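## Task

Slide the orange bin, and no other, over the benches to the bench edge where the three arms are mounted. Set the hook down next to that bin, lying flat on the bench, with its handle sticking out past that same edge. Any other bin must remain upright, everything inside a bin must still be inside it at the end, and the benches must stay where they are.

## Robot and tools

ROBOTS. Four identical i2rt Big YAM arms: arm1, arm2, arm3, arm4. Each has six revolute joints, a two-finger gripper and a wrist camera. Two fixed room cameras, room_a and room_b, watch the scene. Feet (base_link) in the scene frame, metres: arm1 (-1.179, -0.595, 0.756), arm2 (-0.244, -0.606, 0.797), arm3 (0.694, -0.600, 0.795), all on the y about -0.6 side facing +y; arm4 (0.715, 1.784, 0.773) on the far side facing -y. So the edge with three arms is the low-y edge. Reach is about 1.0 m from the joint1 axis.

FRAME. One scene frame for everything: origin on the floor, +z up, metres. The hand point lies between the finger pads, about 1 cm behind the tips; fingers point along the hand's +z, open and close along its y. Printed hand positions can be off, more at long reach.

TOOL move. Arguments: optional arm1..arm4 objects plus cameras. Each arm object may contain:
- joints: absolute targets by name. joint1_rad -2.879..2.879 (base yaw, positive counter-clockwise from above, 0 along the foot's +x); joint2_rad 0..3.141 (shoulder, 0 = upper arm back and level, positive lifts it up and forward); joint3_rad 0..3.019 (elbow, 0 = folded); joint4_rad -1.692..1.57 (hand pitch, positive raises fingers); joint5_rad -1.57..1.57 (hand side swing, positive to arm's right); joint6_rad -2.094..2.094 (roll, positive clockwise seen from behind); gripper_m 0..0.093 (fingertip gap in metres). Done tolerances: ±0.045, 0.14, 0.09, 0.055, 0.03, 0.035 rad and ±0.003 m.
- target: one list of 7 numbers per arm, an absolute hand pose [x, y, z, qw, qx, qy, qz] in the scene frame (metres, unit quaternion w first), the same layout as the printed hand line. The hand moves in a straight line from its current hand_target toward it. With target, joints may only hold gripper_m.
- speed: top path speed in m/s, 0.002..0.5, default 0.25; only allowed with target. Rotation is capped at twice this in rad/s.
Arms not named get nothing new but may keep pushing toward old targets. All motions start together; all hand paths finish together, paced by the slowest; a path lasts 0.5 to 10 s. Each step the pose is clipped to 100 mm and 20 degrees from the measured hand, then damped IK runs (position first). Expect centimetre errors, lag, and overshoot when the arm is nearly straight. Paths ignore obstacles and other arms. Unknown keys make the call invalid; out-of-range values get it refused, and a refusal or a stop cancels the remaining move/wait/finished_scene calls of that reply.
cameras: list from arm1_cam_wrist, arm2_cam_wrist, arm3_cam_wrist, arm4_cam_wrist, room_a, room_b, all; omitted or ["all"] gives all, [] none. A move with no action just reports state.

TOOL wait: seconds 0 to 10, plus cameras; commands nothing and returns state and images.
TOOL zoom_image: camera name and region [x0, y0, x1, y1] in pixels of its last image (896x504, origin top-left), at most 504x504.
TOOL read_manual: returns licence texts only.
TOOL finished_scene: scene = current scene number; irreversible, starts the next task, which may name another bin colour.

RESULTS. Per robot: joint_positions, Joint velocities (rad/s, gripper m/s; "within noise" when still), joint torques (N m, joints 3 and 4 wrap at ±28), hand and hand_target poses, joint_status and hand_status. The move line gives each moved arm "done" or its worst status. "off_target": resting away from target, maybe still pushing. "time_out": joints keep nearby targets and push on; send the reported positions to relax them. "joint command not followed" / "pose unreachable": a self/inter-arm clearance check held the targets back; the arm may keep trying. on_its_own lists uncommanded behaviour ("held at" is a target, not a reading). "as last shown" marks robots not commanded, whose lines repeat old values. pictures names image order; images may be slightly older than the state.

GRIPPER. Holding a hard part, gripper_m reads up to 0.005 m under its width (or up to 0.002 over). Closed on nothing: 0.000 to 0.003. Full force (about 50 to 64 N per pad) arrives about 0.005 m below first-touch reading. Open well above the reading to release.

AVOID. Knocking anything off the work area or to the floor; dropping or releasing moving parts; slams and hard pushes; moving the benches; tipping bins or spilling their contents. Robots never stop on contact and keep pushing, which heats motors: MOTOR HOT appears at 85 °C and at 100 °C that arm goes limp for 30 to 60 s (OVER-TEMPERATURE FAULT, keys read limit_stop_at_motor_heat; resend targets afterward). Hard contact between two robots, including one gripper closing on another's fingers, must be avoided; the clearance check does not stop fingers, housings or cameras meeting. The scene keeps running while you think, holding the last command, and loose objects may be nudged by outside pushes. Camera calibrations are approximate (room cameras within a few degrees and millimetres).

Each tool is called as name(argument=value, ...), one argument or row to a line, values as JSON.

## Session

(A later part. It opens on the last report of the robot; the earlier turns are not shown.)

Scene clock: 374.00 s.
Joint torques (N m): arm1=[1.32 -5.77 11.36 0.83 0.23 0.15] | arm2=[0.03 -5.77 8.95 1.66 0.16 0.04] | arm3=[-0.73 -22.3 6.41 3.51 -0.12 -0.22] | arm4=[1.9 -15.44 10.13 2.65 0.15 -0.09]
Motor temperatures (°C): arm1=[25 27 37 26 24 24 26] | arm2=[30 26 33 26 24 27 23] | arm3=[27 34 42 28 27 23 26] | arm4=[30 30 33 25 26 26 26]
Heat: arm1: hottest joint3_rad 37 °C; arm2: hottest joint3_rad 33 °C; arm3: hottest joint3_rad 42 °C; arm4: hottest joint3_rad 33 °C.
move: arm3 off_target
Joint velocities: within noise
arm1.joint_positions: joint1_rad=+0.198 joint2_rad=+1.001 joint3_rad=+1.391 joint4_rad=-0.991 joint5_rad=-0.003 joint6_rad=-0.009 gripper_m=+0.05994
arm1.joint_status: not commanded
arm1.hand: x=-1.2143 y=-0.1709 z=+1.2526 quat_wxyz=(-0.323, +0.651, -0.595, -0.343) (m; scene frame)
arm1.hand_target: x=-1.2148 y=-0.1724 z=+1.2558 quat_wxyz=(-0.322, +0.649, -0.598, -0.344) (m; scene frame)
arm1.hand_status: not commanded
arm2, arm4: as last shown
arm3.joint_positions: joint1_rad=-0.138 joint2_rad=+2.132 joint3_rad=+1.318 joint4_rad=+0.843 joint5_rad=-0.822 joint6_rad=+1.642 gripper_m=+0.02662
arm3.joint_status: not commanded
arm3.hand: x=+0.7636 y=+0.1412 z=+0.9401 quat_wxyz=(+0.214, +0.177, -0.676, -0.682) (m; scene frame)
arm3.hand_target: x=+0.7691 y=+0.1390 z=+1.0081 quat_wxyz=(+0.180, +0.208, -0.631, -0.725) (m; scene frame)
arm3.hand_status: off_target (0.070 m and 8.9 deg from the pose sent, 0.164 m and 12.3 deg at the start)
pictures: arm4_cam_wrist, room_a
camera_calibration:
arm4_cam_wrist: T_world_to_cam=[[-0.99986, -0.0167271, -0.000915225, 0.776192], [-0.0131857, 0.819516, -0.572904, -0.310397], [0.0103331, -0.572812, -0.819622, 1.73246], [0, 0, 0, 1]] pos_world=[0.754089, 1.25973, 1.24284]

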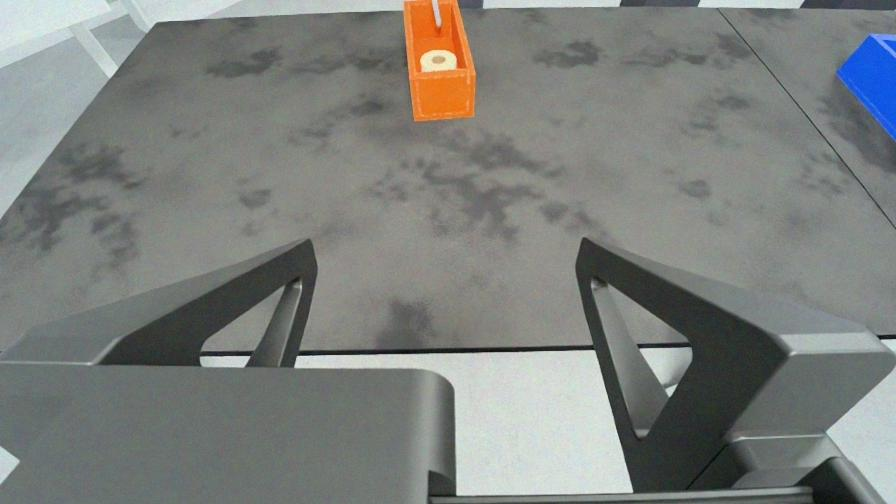

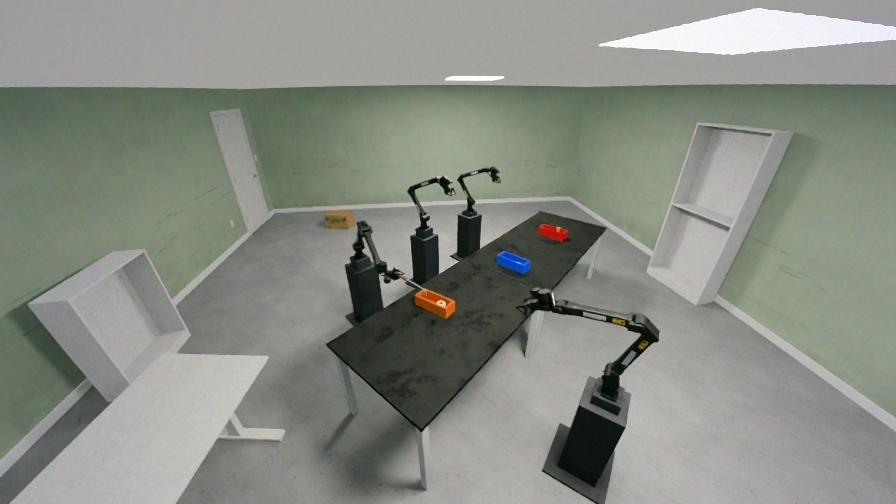

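move(
  arm3={"target":[0.775,0.035,0.985,-0.1808,-0.208,0.6306,0.7255],"speed":0.06},
  cameras=["arm4_cam_wrist","room_a","room_b"],
)

zoom_image(
  camera="room_a",
  region=[360, 240, 480, 340],
)

zoom_image(
  camera="room_b",
  region=[440, 160, 580, 280],
)

Scene clock: 385.90 s.
Joint torques (N m): arm1=[1.32 -5.83 11.34 0.83 0.23 0.15] | arm2=[0.09 -5.71 8.96 1.65 0.16 0.04] | arm3=[-0.73 -18.78 5.2 3.52 -0.11 -0.16] | arm4=[1.96 -15.44 10.13 2.65 0.14 -0.09]
Motor temperatures (°C): arm1=[25 27 37 26 24 24 26] | arm2=[30 25 33 26 24 27 23] | arm3=[27 33 40 28 27 23 26] | arm4=[30 30 33 25 26 26 26]
Heat: arm1: hottest joint3_rad 37 °C; arm2: hottest joint3_rad 33 °C; arm3: hottest joint3_rad 40 °C; arm4: hottest joint3_rad 33 °C.
move: arm3 off_target
Joint velocities: within noise
arm1, arm2, arm4: as last shown
arm3.joint_positions: joint1_rad=-0.201 joint2_rad=+1.996 joint3_rad=+0.986 joint4_rad=+1.063 joint5_rad=-0.885 joint6_rad=+1.655 gripper_m=+0.02662
arm3.joint_status: not commanded
arm3.hand: x=+0.7690 y=+0.0351 z=+0.9312 quat_wxyz=(+0.213, +0.178, -0.670, -0.688) (m; scene frame)
arm3.hand_target: x=+0.7740 y=+0.0342 z=+0.9833 quat_wxyz=(+0.181, +0.208, -0.631, -0.725) (m; scene frame)
arm3.hand_status: off_target (0.054 m and 8.1 deg from the pose sent, 0.116 m and 8.9 deg at the start)
pictures: arm4_cam_wrist, room_a, room_b
camera_calibration:
arm4_cam_wrist: T_world_to_cam=[[-0.99986, -0.0167271, -0.000915225, 0.776192], [-0.0131857, 0.819516, -0.572904, -0.310397], [0.0103331, -0.572812, -0.819622, 1.73246], [0, 0, 0, 1]] pos_world=[0.754089, 1.25973, 1.24284]

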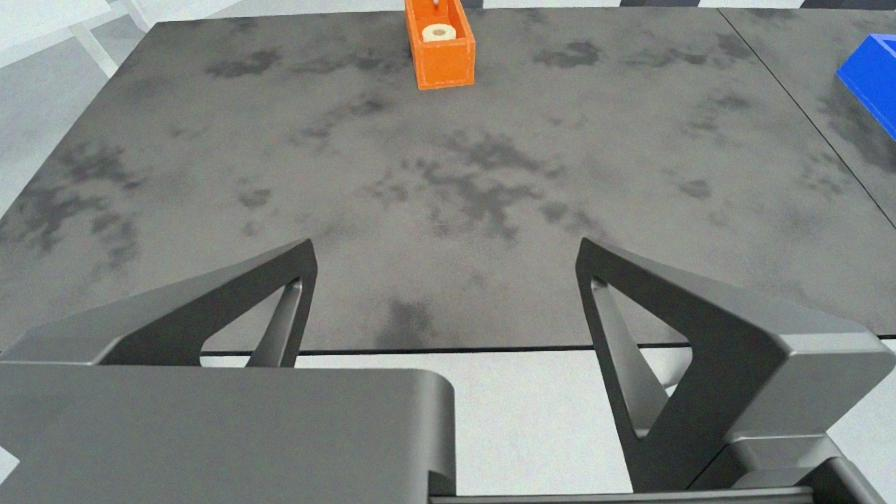

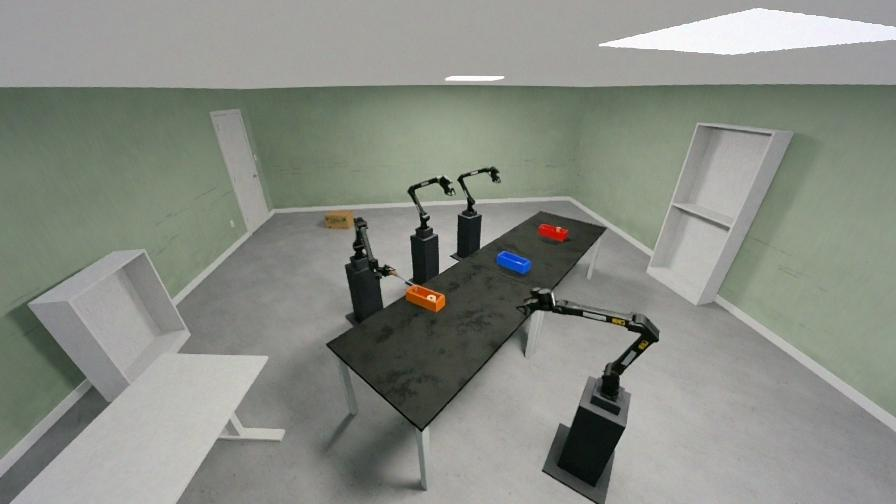

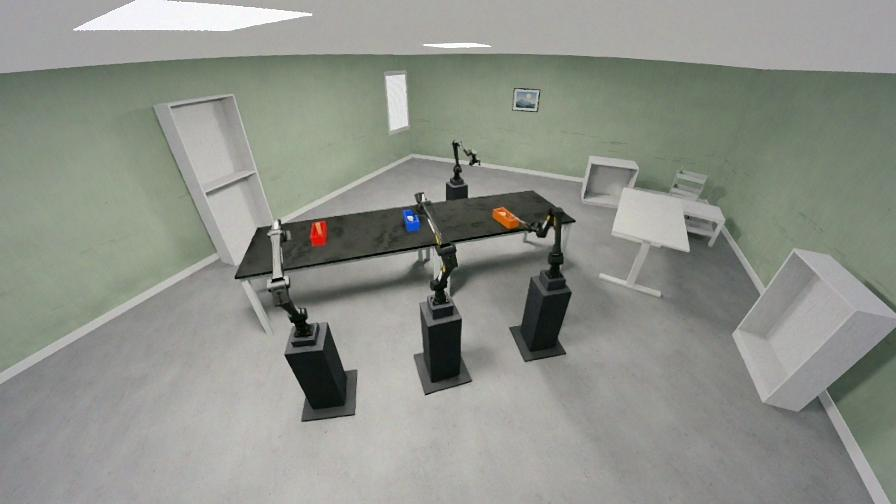

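Scaled by 4.200 from the camera's 896x504 image, which has a finer 1280x720 frame.

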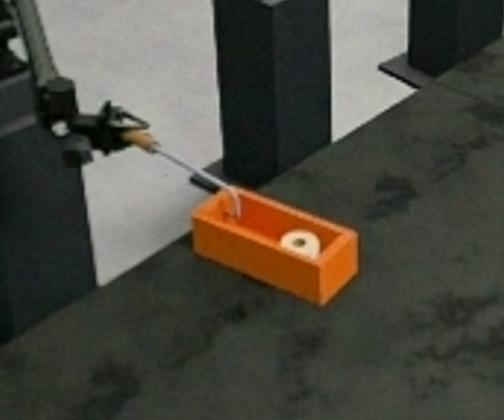

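Scaled by 3.600 from the camera's 896x504 image, which has a finer 1280x720 frame.

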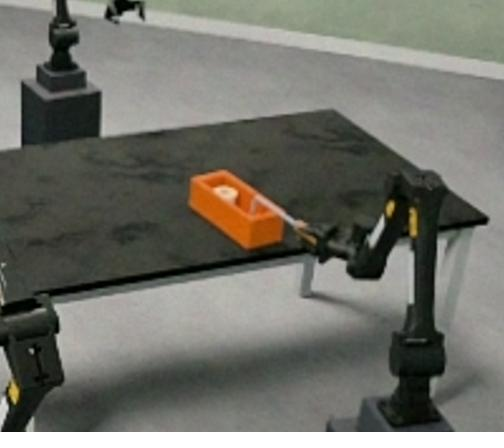

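move(
  arm3={"target":[0.778,-0.013,0.975,-0.1808,-0.208,0.6306,0.7255],"speed":0.05},
  cameras=["room_a","room_b"],
)

zoom_image(
  camera="room_a",
  region=[360, 240, 480, 340],
)

zoom_image(
  camera="room_b",
  region=[470, 190, 550, 250],
)

Scene clock: 393.57 s.
Joint torques (N m): arm1=[1.32 -5.83 11.34 0.84 0.23 0.15] | arm2=[0.03 -5.66 8.95 1.65 0.16 0.05] | arm3=[-0.85 -17.26 4.62 3.47 -0.08 -0.16] | arm4=[1.9 -15.44 10.13 2.62 0.15 -0.09]
Motor temperatures (°C): arm1=[25 27 37 26 24 24 26] | arm2=[30 25 33 26 24 27 23] | arm3=[27 33 39 28 27 23 26] | arm4=[30 30 33 25 26 26 26]
Heat: arm1: hottest joint3_rad 37 °C; arm2: hottest joint3_rad 33 °C; arm3: hottest joint3_rad 39 °C; arm4: hottest joint3_rad 33 °C.
move: arm3 off_target
Joint velocities: within noise
arm1, arm2, arm4: as last shown
arm3.joint_positions: joint1_rad=-0.240 joint2_rad=+1.946 joint3_rad=+0.853 joint4_rad=+1.162 joint5_rad=-0.924 joint6_rad=+1.666 gripper_m=+0.02662
arm3.joint_status: not commanded
arm3.hand: x=+0.7725 y=-0.0129 z=+0.9281 quat_wxyz=(+0.213, +0.178, -0.668, -0.691) (m; scene frame)
arm3.hand_target: x=+0.7774 y=-0.0136 z=+0.9735 quat_wxyz=(+0.180, +0.208, -0.631, -0.725) (m; scene frame)
arm3.hand_status: off_target (0.047 m and 7.7 deg from the pose sent, 0.066 m and 8.0 deg at the start)
pictures: room_a, room_b

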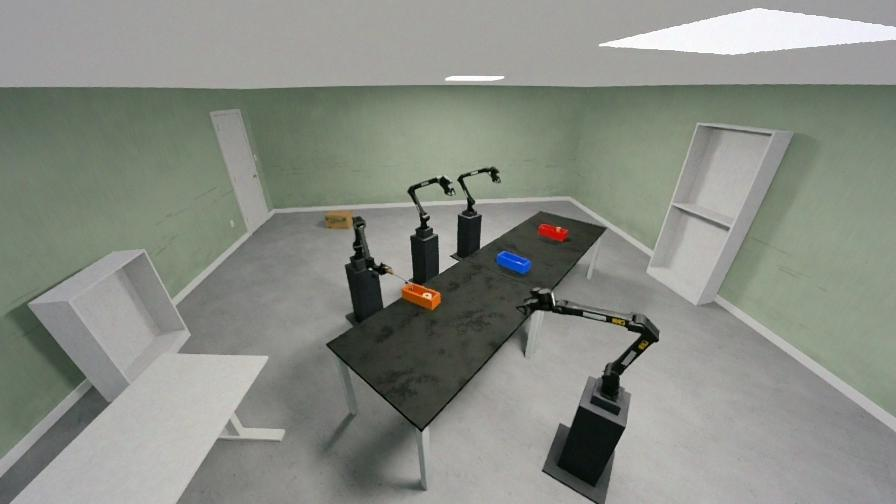

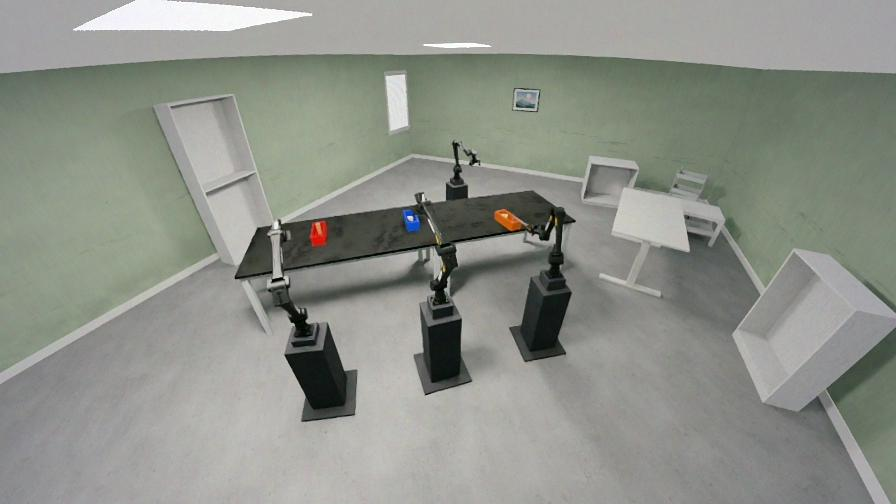

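Scaled by 4.200 from the camera's 896x504 image, which has a finer 1280x720 frame.

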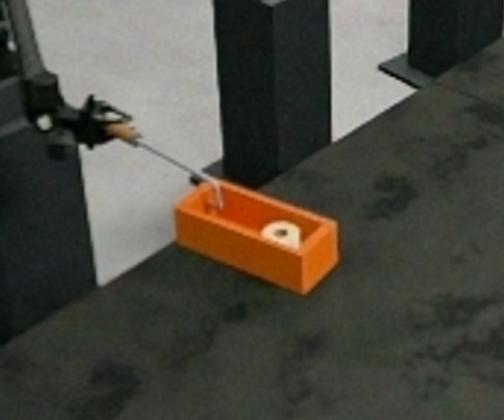

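Scaled by 6.300 from the camera's 896x504 image, which has a finer 1280x720 frame.

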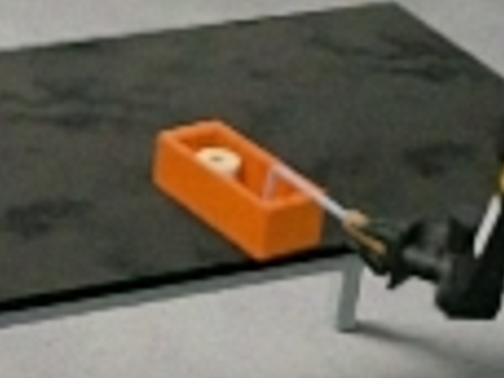

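move(
  arm3={"target":[0.775,0.015,0.98,-0.1808,-0.208,0.6306,0.7255],"speed":0.05},
  cameras=[],
)

move(
  arm3={"target":[0.775,0.02,1.12,-0.1808,-0.208,0.6306,0.7255],"speed":0.1},
  cameras=["room_a","room_b"],
)

zoom_image(
  camera="room_a",
  region=[360, 240, 480, 340],
)

zoom_image(
  camera="room_b",
  region=[470, 190, 550, 250],
)

Scene clock: 405.50 s.
Joint torques (N m): arm1=[1.32 -5.83 11.34 0.84 0.23 0.15] | arm2=[0.03 -5.66 8.94 1.65 0.16 0.05] | arm3=[0.56 -16.09 8.59 2.09 0.13 -0.23] | arm4=[1.9 -15.44 10.13 2.63 0.15 -0.09]
Motor temperatures (°C): arm1=[25 27 37 26 24 24 26] | arm2=[30 25 33 26 24 27 23] | arm3=[27 33 38 28 27 23 26] | arm4=[30 30 33 25 26 26 26]
Heat: arm1: hottest joint3_rad 37 °C; arm2: hottest joint3_rad 33 °C; arm3: hottest joint3_rad 38 °C; arm4: hottest joint3_rad 33 °C.
move: arm3 off_target
Joint velocities: within noise
arm1, arm2, arm4: as last shown
arm3.joint_positions: joint1_rad=-0.233 joint2_rad=+1.946 joint3_rad=+0.862 joint4_rad=+1.149 joint5_rad=-0.905 joint6_rad=+1.667 gripper_m=+0.02662
arm3.joint_status: not commanded
arm3.hand: x=+0.7719 y=-0.0075 z=+0.9293 quat_wxyz=(+0.211, +0.173, -0.669, -0.691) (m; scene frame)
arm3.hand_target: x=+0.7739 y=+0.0109 z=+0.9804 quat_wxyz=(+0.181, +0.208, -0.630, -0.726) (m; scene frame)
arm3.hand_status: off_target (0.056 m and 7.9 deg from the pose sent, 0.059 m and 7.7 deg at the start)
pictures: none
No camera images: "cameras" was empty.

Scene clock: 407.70 s.
Joint torques (N m): arm1=[1.32 -5.83 11.34 0.83 0.23 0.15] | arm2=[0.09 -5.77 8.95 1.65 0.16 0.05] | arm3=[0.5 -15.74 11.81 2.06 0.09 -0.23] | arm4=[1.9 -15.44 10.13 2.63 0.15 -0.09]
Motor temperatures (°C): arm1=[25 27 37 26 24 24 26] | arm2=[30 25 33 26 24 27 23] | arm3=[27 33 38 28 27 23 26] | arm4=[30 30 33 25 26 26 26]
Heat: arm1: hottest joint3_rad 37 °C; arm2: hottest joint3_rad 33 °C; arm3: hottest joint3_rad 38 °C; arm4: hottest joint3_rad 33 °C.
move: arm3 off_target
Joint velocities: within noise
arm1, arm4: as last shown
arm2.joint_positions: joint1_rad=+0.096 joint2_rad=+0.994 joint3_rad=+1.405 joint4_rad=-0.990 joint5_rad=-0.004 joint6_rad=-0.014 gripper_m=+0.06492
arm2.joint_status: not commanded
arm2.hand: x=-0.2872 y=-0.1815 z=+1.3017 quat_wxyz=(-0.318, +0.657, -0.583, -0.356) (m; scene frame)
arm2.hand_target: x=-0.2883 y=-0.1808 z=+1.2946 quat_wxyz=(-0.310, +0.658, -0.590, -0.351) (m; scene frame)
arm2.hand_status: not commanded
arm3.joint_positions: joint1_rad=-0.230 joint2_rad=+1.677 joint3_rad=+0.941 joint4_rad=+0.774 joint5_rad=-0.901 joint6_rad=+1.669 gripper_m=+0.02662
arm3.joint_status: not commanded
arm3.hand: x=+0.7743 y=+0.0023 z=+1.0478 quat_wxyz=(+0.216, +0.166, -0.677, -0.683) (m; scene frame)
arm3.hand_target: x=+0.7731 y=+0.0130 z=+1.1193 quat_wxyz=(+0.181, +0.207, -0.630, -0.726) (m; scene frame)
arm3.hand_status: off_target (0.074 m and 9.6 deg from the pose sent, 0.193 m and 7.9 deg at the start)
pictures: room_a, room_b

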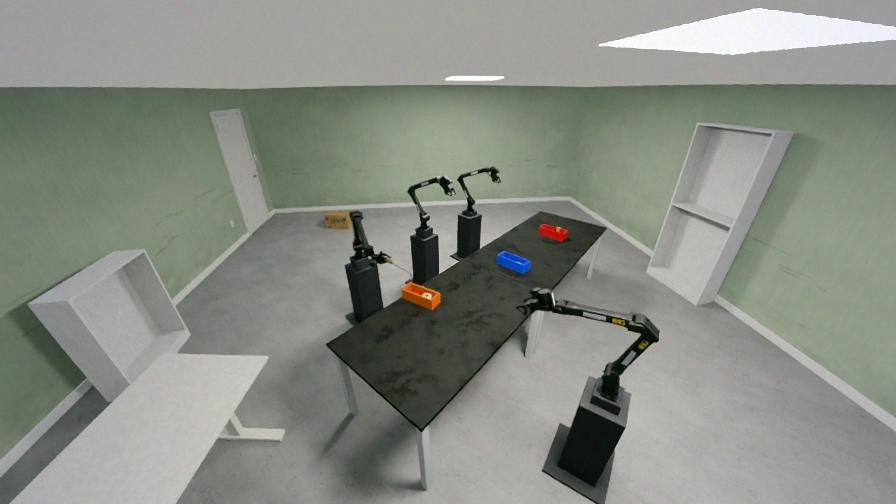

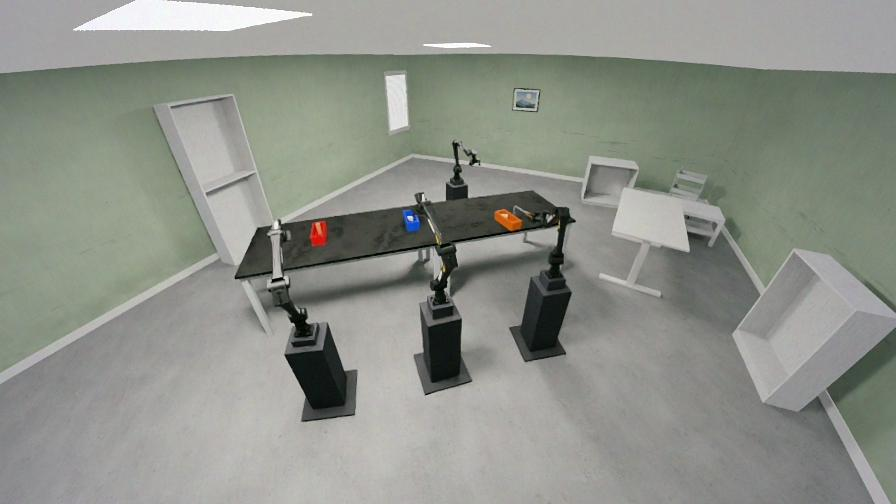

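Scaled by 4.200 from the camera's 896x504 image, which has a finer 1280x720 frame.

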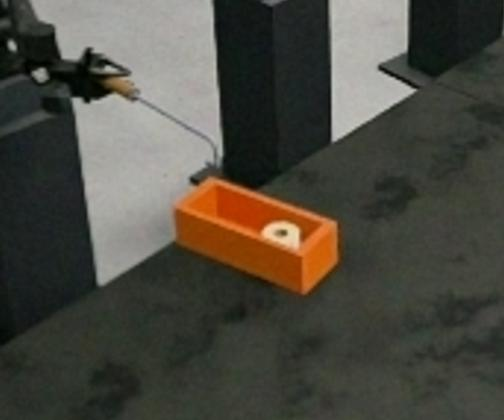

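Scaled by 6.300 from the camera's 896x504 image, which has a finer 1280x720 frame.

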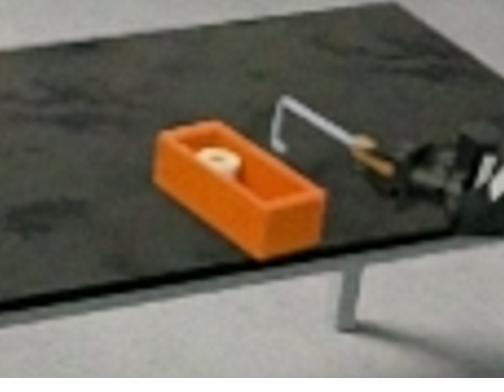

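move(
  arm3={"target":[0.60,-0.02,1.13,0.3695,-0.6029,0.6029,0.3695],"speed":0.35},
  arm4={"joints":{"joint1_rad":-0.04,"joint2_rad":0.5,"joint3_rad":1.2,"joint4_rad":-1.0,"joint5_rad":0,"joint6_rad":0}},
  cameras=[],
)

move(
  arm3={"target":[0.555,0.15,0.93,0.3695,-0.6029,0.6029,0.3695],"speed":0.12},
  cameras=["arm3_cam_wrist","room_a","room_b"],
)

zoom_image(
  camera="room_a",
  region=[360, 240, 480, 340],
)

zoom_image(
  camera="room_b",
  region=[470, 190, 550, 250],
)

Scene clock: 418.63 s.
Joint torques (N m): arm1=[1.32 -5.77 11.33 0.83 0.23 0.15] | arm2=[0.03 -5.71 8.98 1.65 0.16 0.05] | arm3=[-0.26 -12.28 14.48 1.96 0.3 -0.09] | arm4=[0.15 3.9 9.46 1.85 -0.06 -0.09]
Motor temperatures (°C): arm1=[25 27 37 26 24 24 26] | arm2=[30 25 33 26 24 27 23] | arm3=[27 33 39 28 27 23 26] | arm4=[30 30 34 25 26 26 26]
Heat: arm1: hottest joint3_rad 37 °C; arm2: hottest joint3_rad 33 °C; arm3: hottest joint3_rad 39 °C; arm4: hottest joint3_rad 34 °C.
move: arm3 off_target; arm4 done
Joint velocities: within noise
arm1, arm2: as last shown
arm3.joint_positions: joint1_rad=+0.344 joint2_rad=+1.343 joint3_rad=+1.023 joint4_rad=-0.320 joint5_rad=+0.191 joint6_rad=+0.115 gripper_m=+0.02663
arm3.joint_status: not commanded
arm3.hand: x=+0.6047 y=-0.0473 z=+1.0464 quat_wxyz=(-0.329, +0.632, -0.627, -0.316) (m; scene frame)
arm3.hand_target: x=+0.6017 y=-0.0289 z=+1.1300 quat_wxyz=(-0.370, +0.603, -0.603, -0.370) (m; scene frame)
arm3.hand_status: off_target (0.088 m and 8.8 deg from the pose sent, 0.194 m and 94.1 deg at the start)
arm4.joint_positions: joint1_rad=-0.027 joint2_rad=+0.493 joint3_rad=+1.183 joint4_rad=-0.993 joint5_rad=+0.002 joint6_rad=+0.009 gripper_m=+0.09396
arm4.joint_status: all done
arm4.hand: x=+0.7326 y=+1.5368 z=+1.3130 quat_wxyz=(-0.436, -0.550, -0.587, +0.402) (m; scene frame)
arm4.hand_target: x=+0.7298 y=+1.5372 z=+1.3190 quat_wxyz=(-0.434, -0.550, -0.586, +0.407) (m; scene frame)
arm4.hand_status: not commanded
pictures: none
No camera images: "cameras" was empty.

Scene clock: 421.93 s.
Joint torques (N m): arm1=[1.38 -5.77 11.34 0.84 0.23 0.15] | arm2=[0.03 -5.77 8.95 1.63 0.16 0.05] | arm3=[0.38 -18.2 12.11 3.37 0.38 0] | arm4=[0.09 3.96 9.46 1.84 -0.06 -0.09]
Motor temperatures (°C): arm1=[25 27 37 26 24 24 26] | arm2=[30 25 33 26 24 27 23] | arm3=[27 33 40 28 27 23 26] | arm4=[30 30 34 25 26 26 26]
Heat: arm1: hottest joint3_rad 37 °C; arm2: hottest joint3_rad 33 °C; arm3: hottest joint3_rad 40 °C; arm4: hottest joint3_rad 34 °C.
move: arm3 off_target
Joint velocities: within noise
arm1, arm2, arm4: as last shown
arm3.joint_positions: joint1_rad=+0.348 joint2_rad=+1.965 joint3_rad=+1.259 joint4_rad=+0.051 joint5_rad=+0.198 joint6_rad=+0.115 gripper_m=+0.02663
arm3.joint_status: not commanded
arm3.hand: x=+0.5699 y=+0.1028 z=+0.8560 quat_wxyz=(-0.328, +0.634, -0.628, -0.309) (m; scene frame)
arm3.hand_target: x=+0.5567 y=+0.1402 z=+0.9328 quat_wxyz=(-0.369, +0.603, -0.603, -0.370) (m; scene frame)
arm3.hand_status: off_target (0.089 m and 9.6 deg from the pose sent, 0.234 m and 8.8 deg at the start)
pictures: arm3_cam_wrist, room_a, room_b
camera_calibration:
arm3_cam_wrist: T_world_to_cam=[[0.999027, 0.00377175, 0.0439461, -0.609181], [0.0187344, -0.938284, -0.345359, 0.392602], [0.0399313, 0.345846, -0.937441, 0.872353], [0, 0, 0, 1]] pos_world=[0.566398, 0.0689691, 0.980139]

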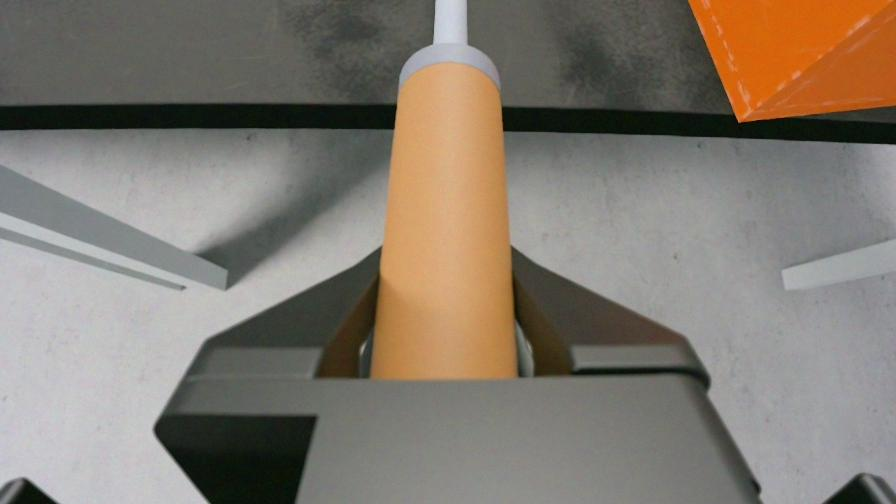

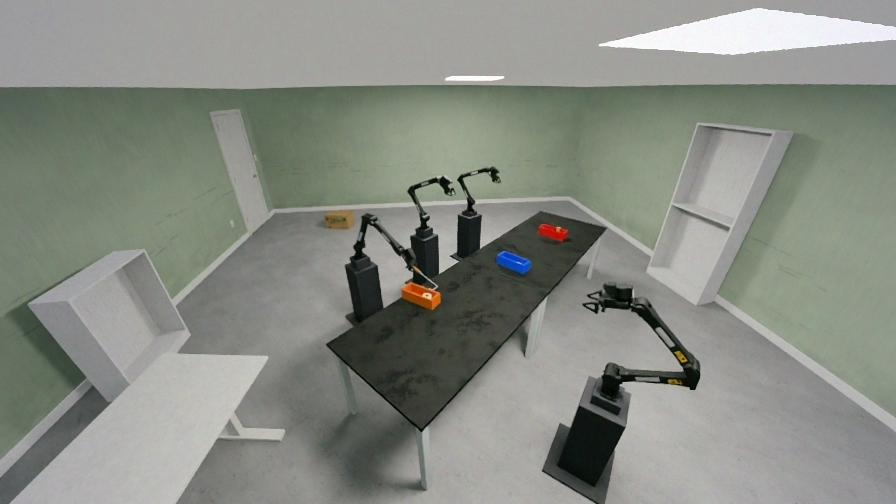

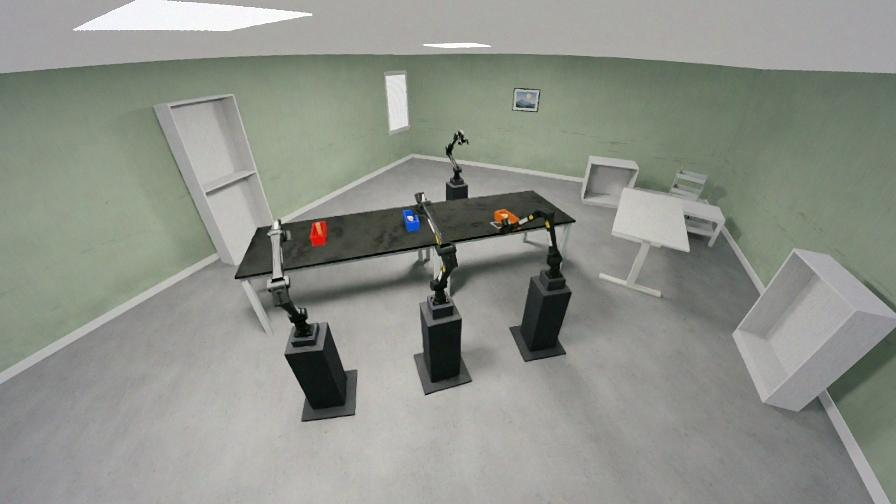

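Scaled by 4.200 from the camera's 896x504 image, which has a finer 1280x720 frame.

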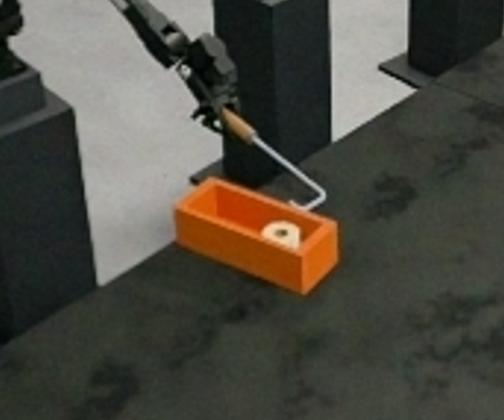

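Scaled by 6.300 from the camera's 896x504 image, which has a finer 1280x720 frame.

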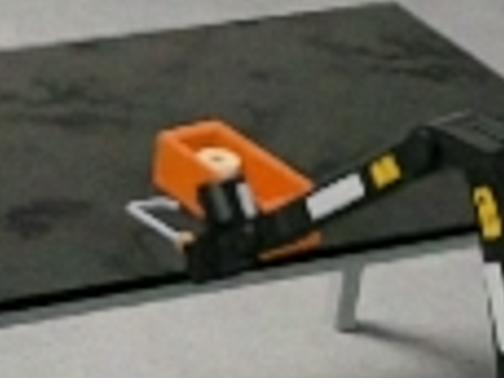

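move(
  arm3={"target":[0.55,0.22,0.872,0.3695,-0.6029,0.6029,0.3695],"speed":0.06},
  cameras=[],
)

move(
  arm3={"target":[0.55,0.22,0.855,0.3695,-0.6029,0.6029,0.3695],"speed":0.04},
  cameras=["arm3_cam_wrist","room_b"],
)

zoom_image(
  camera="room_b",
  region=[470, 190, 550, 250],
)

Scene clock: 436.27 s.
Joint torques (N m): arm1=[1.38 -5.83 11.34 0.83 0.23 0.15] | arm2=[0.09 -5.71 8.96 1.63 0.16 0.05] | arm3=[-0.73 -19.25 11.36 2.74 0.04 -0.05] | arm4=[0.15 3.96 9.47 1.83 -0.05 -0.09]
Motor temperatures (°C): arm1=[25 27 37 26 24 24 26] | arm2=[30 25 33 26 24 27 23] | arm3=[26 33 39 28 28 23 26] | arm4=[30 29 35 25 26 26 26]
Heat: arm1: hottest joint3_rad 37 °C; arm2: hottest joint3_rad 33 °C; arm3: hottest joint3_rad 39 °C; arm4: hottest joint3_rad 35 °C.
move: arm3 off_target
Joint velocities: within noise
arm1, arm2, arm4: as last shown
arm3.joint_positions: joint1_rad=+0.346 joint2_rad=+2.192 joint3_rad=+1.505 joint4_rad=+0.077 joint5_rad=+0.193 joint6_rad=+0.108 gripper_m=+0.02663
arm3.joint_status: not commanded
arm3.hand: x=+0.5527 y=+0.1797 z=+0.8155 quat_wxyz=(-0.338, +0.629, -0.620, -0.326) (m; scene frame)
arm3.hand_target: x=+0.5513 y=+0.2129 z=+0.8742 quat_wxyz=(-0.370, +0.603, -0.603, -0.369) (m; scene frame)
arm3.hand_status: off_target (0.069 m and 7.1 deg from the pose sent, 0.120 m and 9.6 deg at the start)
arm4.hand_target: x=+0.7297 y=+1.5372 z=+1.3190 quat_wxyz=(-0.434, -0.550, -0.586, +0.407) (m; scene frame)
pictures: none
No camera images: "cameras" was empty.

Scene clock: 437.50 s.
Joint torques (N m): arm1=[1.38 -5.83 11.34 0.83 0.23 0.15] | arm2=[0.03 -5.66 8.96 1.65 0.16 0.05] | arm3=[-0.73 -19.37 11 2.73 0.03 -0.01] | arm4=[0.15 3.9 9.47 1.83 -0.06 -0.09]
Motor temperatures (°C): arm1=[25 27 37 26 24 24 26] | arm2=[30 25 33 26 24 27 23] | arm3=[26 33 39 28 28 23 26] | arm4=[30 29 35 25 26 26 26]
Heat: arm1: hottest joint3_rad 37 °C; arm2: hottest joint3_rad 33 °C; arm3: hottest joint3_rad 39 °C; arm4: hottest joint3_rad 35 °C.
move: arm3 off_target
Joint velocities: within noise
arm1.joint_positions: joint1_rad=+0.198 joint2_rad=+1.001 joint3_rad=+1.391 joint4_rad=-0.991 joint5_rad=-0.003 joint6_rad=-0.009 gripper_m=+0.05994
arm1.joint_status: not commanded
arm1.hand: x=-1.2143 y=-0.1709 z=+1.2526 quat_wxyz=(-0.323, +0.651, -0.595, -0.343) (m; scene frame)
arm1.hand_target: x=-1.2148 y=-0.1724 z=+1.2558 quat_wxyz=(-0.322, +0.649, -0.598, -0.344) (m; scene frame)
arm1.hand_status: not commanded
arm2, arm4: as last shown
arm3.joint_positions: joint1_rad=+0.346 joint2_rad=+2.217 joint3_rad=+1.509 joint4_rad=+0.108 joint5_rad=+0.193 joint6_rad=+0.105 gripper_m=+0.02663
arm3.joint_status: not commanded
arm3.hand: x=+0.5524 y=+0.1826 z=+0.8044 quat_wxyz=(-0.341, +0.627, -0.618, -0.329) (m; scene frame)
arm3.hand_target: x=+0.5514 y=+0.2140 z=+0.8569 quat_wxyz=(-0.370, +0.603, -0.603, -0.369) (m; scene frame)
arm3.hand_status: off_target (0.063 m and 6.6 deg from the pose sent, 0.056 m and 7.1 deg at the start)
pictures: arm3_cam_wrist, room_b
camera_calibration:
arm3_cam_wrist: T_world_to_cam=[[0.99926, 0.00976024, 0.0372109, -0.585497], [0.0236622, -0.9186, -0.39448, 0.483254], [0.0303317, 0.395068, -0.918151, 0.777864], [0, 0, 0, 1]] pos_world=[0.550035, 0.142323, 0.926617]

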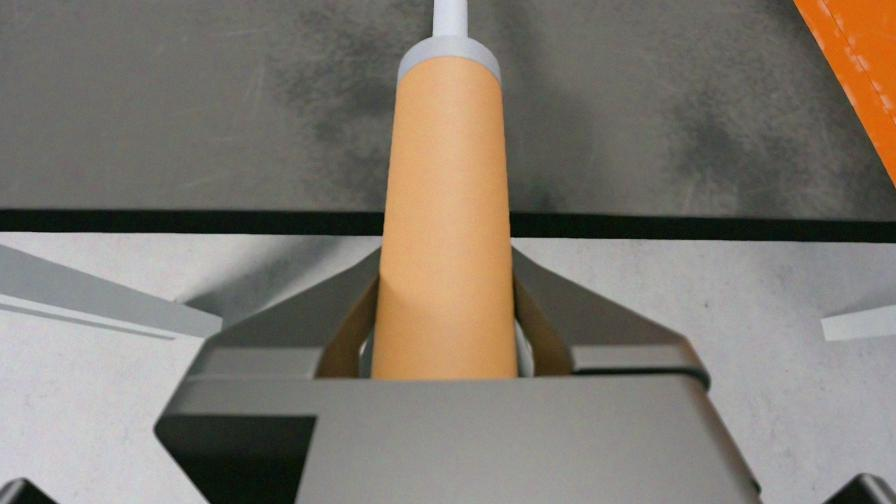

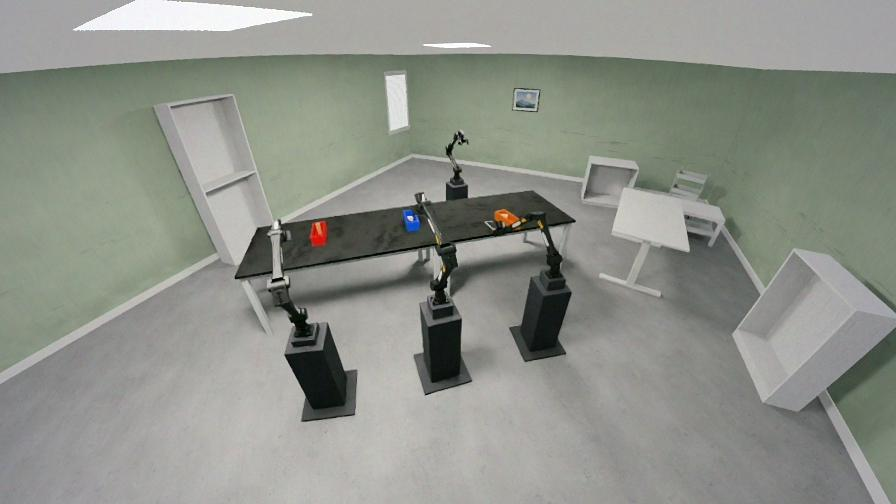

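Scaled by 6.300 from the camera's 896x504 image, which has a finer 1280x720 frame.

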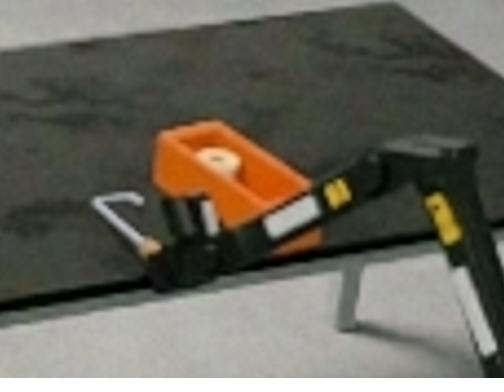

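move(
  arm3={"target":[0.55,0.22,0.838,0.3695,-0.6029,0.6029,0.3695],"speed":0.03},
  cameras=["arm3_cam_wrist","room_b"],
)

Scene clock: 451.67 s.
Joint torques (N m): arm1=[1.32 -5.83 11.34 0.83 0.23 0.15] | arm2=[0.03 -5.66 8.94 1.65 0.16 0.05] | arm3=[-0.73 -18.84 10.77 2.59 0.02 0] | arm4=[0.15 3.9 9.47 1.84 -0.06 -0.09]
Motor temperatures (°C): arm1=[25 27 37 26 24 24 26] | arm2=[30 25 33 26 24 27 23] | arm3=[26 33 40 28 27 23 26] | arm4=[30 28 35 25 26 26 26]
Heat: arm1: hottest joint3_rad 37 °C; arm2: hottest joint3_rad 33 °C; arm3: hottest joint3_rad 40 °C; arm4: hottest joint3_rad 35 °C.
move: arm3 off_target
Joint velocities: within noise
arm1, arm2, arm4: as last shown
arm3.joint_positions: joint1_rad=+0.346 joint2_rad=+2.240 joint3_rad=+1.509 joint4_rad=+0.141 joint5_rad=+0.193 joint6_rad=+0.103 gripper_m=+0.02663
arm3.joint_status: not commanded
arm3.hand: x=+0.5520 y=+0.1842 z=+0.7934 quat_wxyz=(-0.344, +0.626, -0.616, -0.333) (m; scene frame)
arm3.hand_target: x=+0.5512 y=+0.2147 z=+0.8398 quat_wxyz=(-0.370, +0.603, -0.603, -0.369) (m; scene frame)
arm3.hand_status: off_target (0.057 m and 6.0 deg from the pose sent, 0.050 m and 6.5 deg at the start)
pictures: arm3_cam_wrist, room_b
camera_calibration:
arm3_cam_wrist: T_world_to_cam=[[0.999274, 0.0104042, 0.0366373, -0.584455], [0.0243249, -0.914549, -0.403744, 0.48662], [0.029306, 0.404342, -0.914138, 0.762826], [0, 0, 0, 1]] pos_world=[0.549839, 0.142676, 0.915211]

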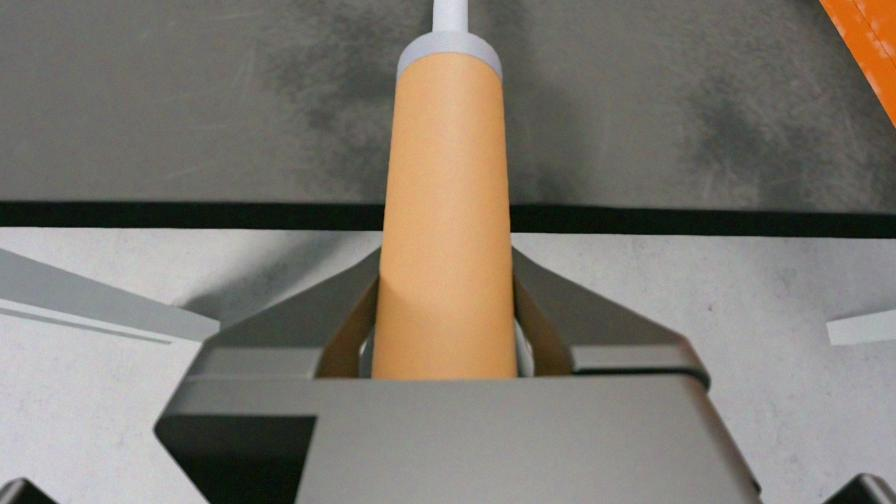

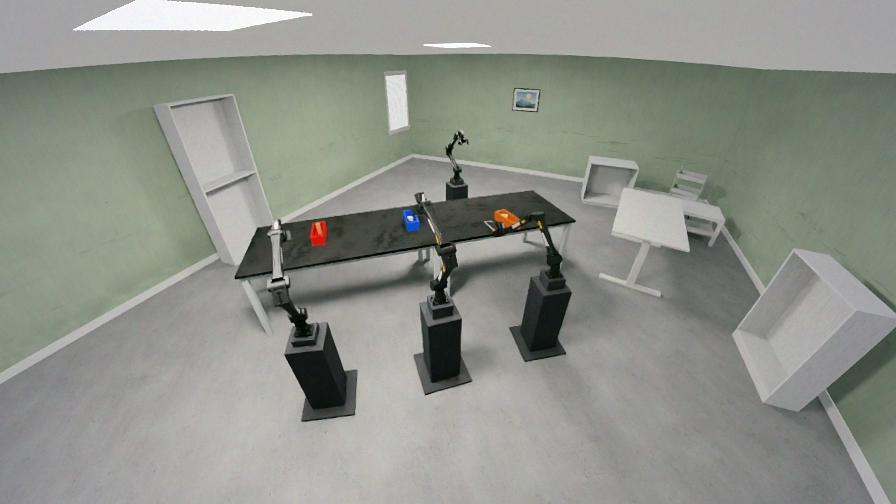

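move(
  arm3={"target":[0.55,0.22,0.826,0.3695,-0.6029,0.6029,0.3695],"speed":0.03},
  cameras=[],
)

move(
  arm3={"target":[0.55,0.22,0.815,0.3695,-0.6029,0.6029,0.3695],"speed":0.03},
  cameras=["arm3_cam_wrist"],
)

Scene clock: 456.03 s.
Joint torques (N m): arm1=[1.32 -5.77 11.36 0.83 0.23 0.15] | arm2=[0.03 -5.71 8.96 1.65 0.16 0.04] | arm3=[-0.67 -18.73 10.37 2.43 0.02 0.02] | arm4=[0.15 3.9 9.46 1.84 -0.05 -0.09]
Motor temperatures (°C): arm1=[25 27 37 26 24 24 26] | arm2=[30 25 33 26 24 27 23] | arm3=[26 33 40 28 27 23 26] | arm4=[30 28 35 25 26 26 26]
Heat: arm1: hottest joint3_rad 37 °C; arm2: hottest joint3_rad 33 °C; arm3: hottest joint3_rad 40 °C; arm4: hottest joint3_rad 35 °C.
move: arm3 off_target
Joint velocities: within noise
arm1, arm2, arm4: as last shown
arm3.joint_positions: joint1_rad=+0.346 joint2_rad=+2.259 joint3_rad=+1.516 joint4_rad=+0.165 joint5_rad=+0.193 joint6_rad=+0.103 gripper_m=+0.02663
arm3.joint_status: not commanded
arm3.hand: x=+0.5513 y=+0.1874 z=+0.7870 quat_wxyz=(-0.347, +0.623, -0.615, -0.337) (m; scene frame)
arm3.hand_target: x=+0.5510 y=+0.2156 z=+0.8276 quat_wxyz=(-0.370, +0.603, -0.603, -0.369) (m; scene frame)
arm3.hand_status: off_target (0.051 m and 5.3 deg from the pose sent, 0.048 m and 6.0 deg at the start)
pictures: none
No camera images: "cameras" was empty.

Scene clock: 457.03 s.
Joint torques (N m): arm1=[1.32 -5.77 11.34 0.83 0.23 0.15] | arm2=[-0.03 -5.71 8.95 1.63 0.16 0.05] | arm3=[-0.85 -18.84 10.04 2.35 0 0.02] | arm4=[0.09 3.9 9.46 1.83 -0.06 -0.09]
Motor temperatures (°C): arm1=[25 27 37 26 24 24 26] | arm2=[30 25 33 26 24 27 23] | arm3=[26 33 40 28 27 23 26] | arm4=[30 28 36 25 26 26 26]
Heat: arm1: hottest joint3_rad 37 °C; arm2: hottest joint3_rad 33 °C; arm3: hottest joint3_rad 40 °C; arm4: hottest joint3_rad 36 °C.
move: arm3 off_target
Joint velocities: within noise
arm1, arm2, arm4: as last shown
arm3.joint_positions: joint1_rad=+0.346 joint2_rad=+2.275 joint3_rad=+1.522 joint4_rad=+0.186 joint5_rad=+0.193 joint6_rad=+0.102 gripper_m=+0.02663
arm3.joint_status: not commanded
arm3.hand: x=+0.5507 y=+0.1900 z=+0.7813 quat_wxyz=(-0.349, +0.622, -0.613, -0.340) (m; scene frame)
arm3.hand_target: x=+0.5508 y=+0.2162 z=+0.8162 quat_wxyz=(-0.370, +0.603, -0.603, -0.369) (m; scene frame)
arm3.hand_status: off_target (0.045 m and 4.7 deg from the pose sent, 0.043 m and 5.3 deg at the start)
pictures: arm3_cam_wrist
camera_calibration:
arm3_cam_wrist: T_world_to_cam=[[0.999378, 0.0106527, 0.0336047, -0.580485], [0.0238925, -0.905595, -0.42347, 0.501043], [0.0259212, 0.42401, -0.905286, 0.740665], [0, 0, 0, 1]] pos_world=[0.548954, 0.145876, 0.902198]

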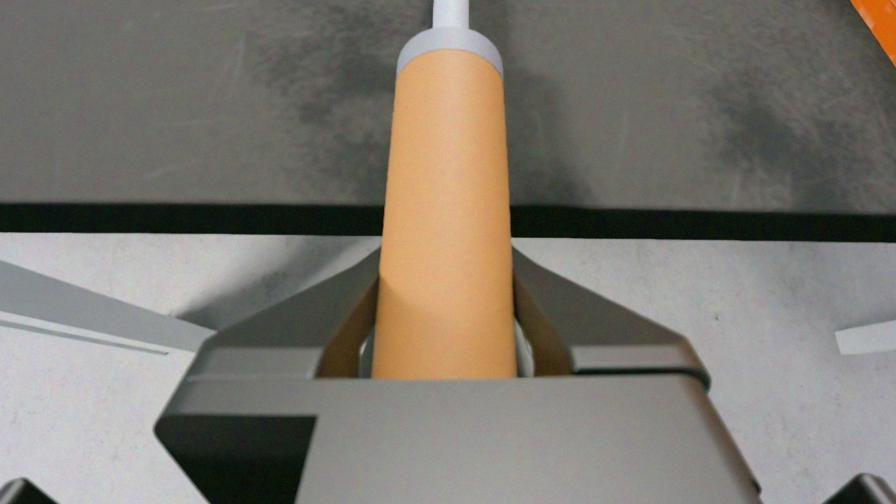

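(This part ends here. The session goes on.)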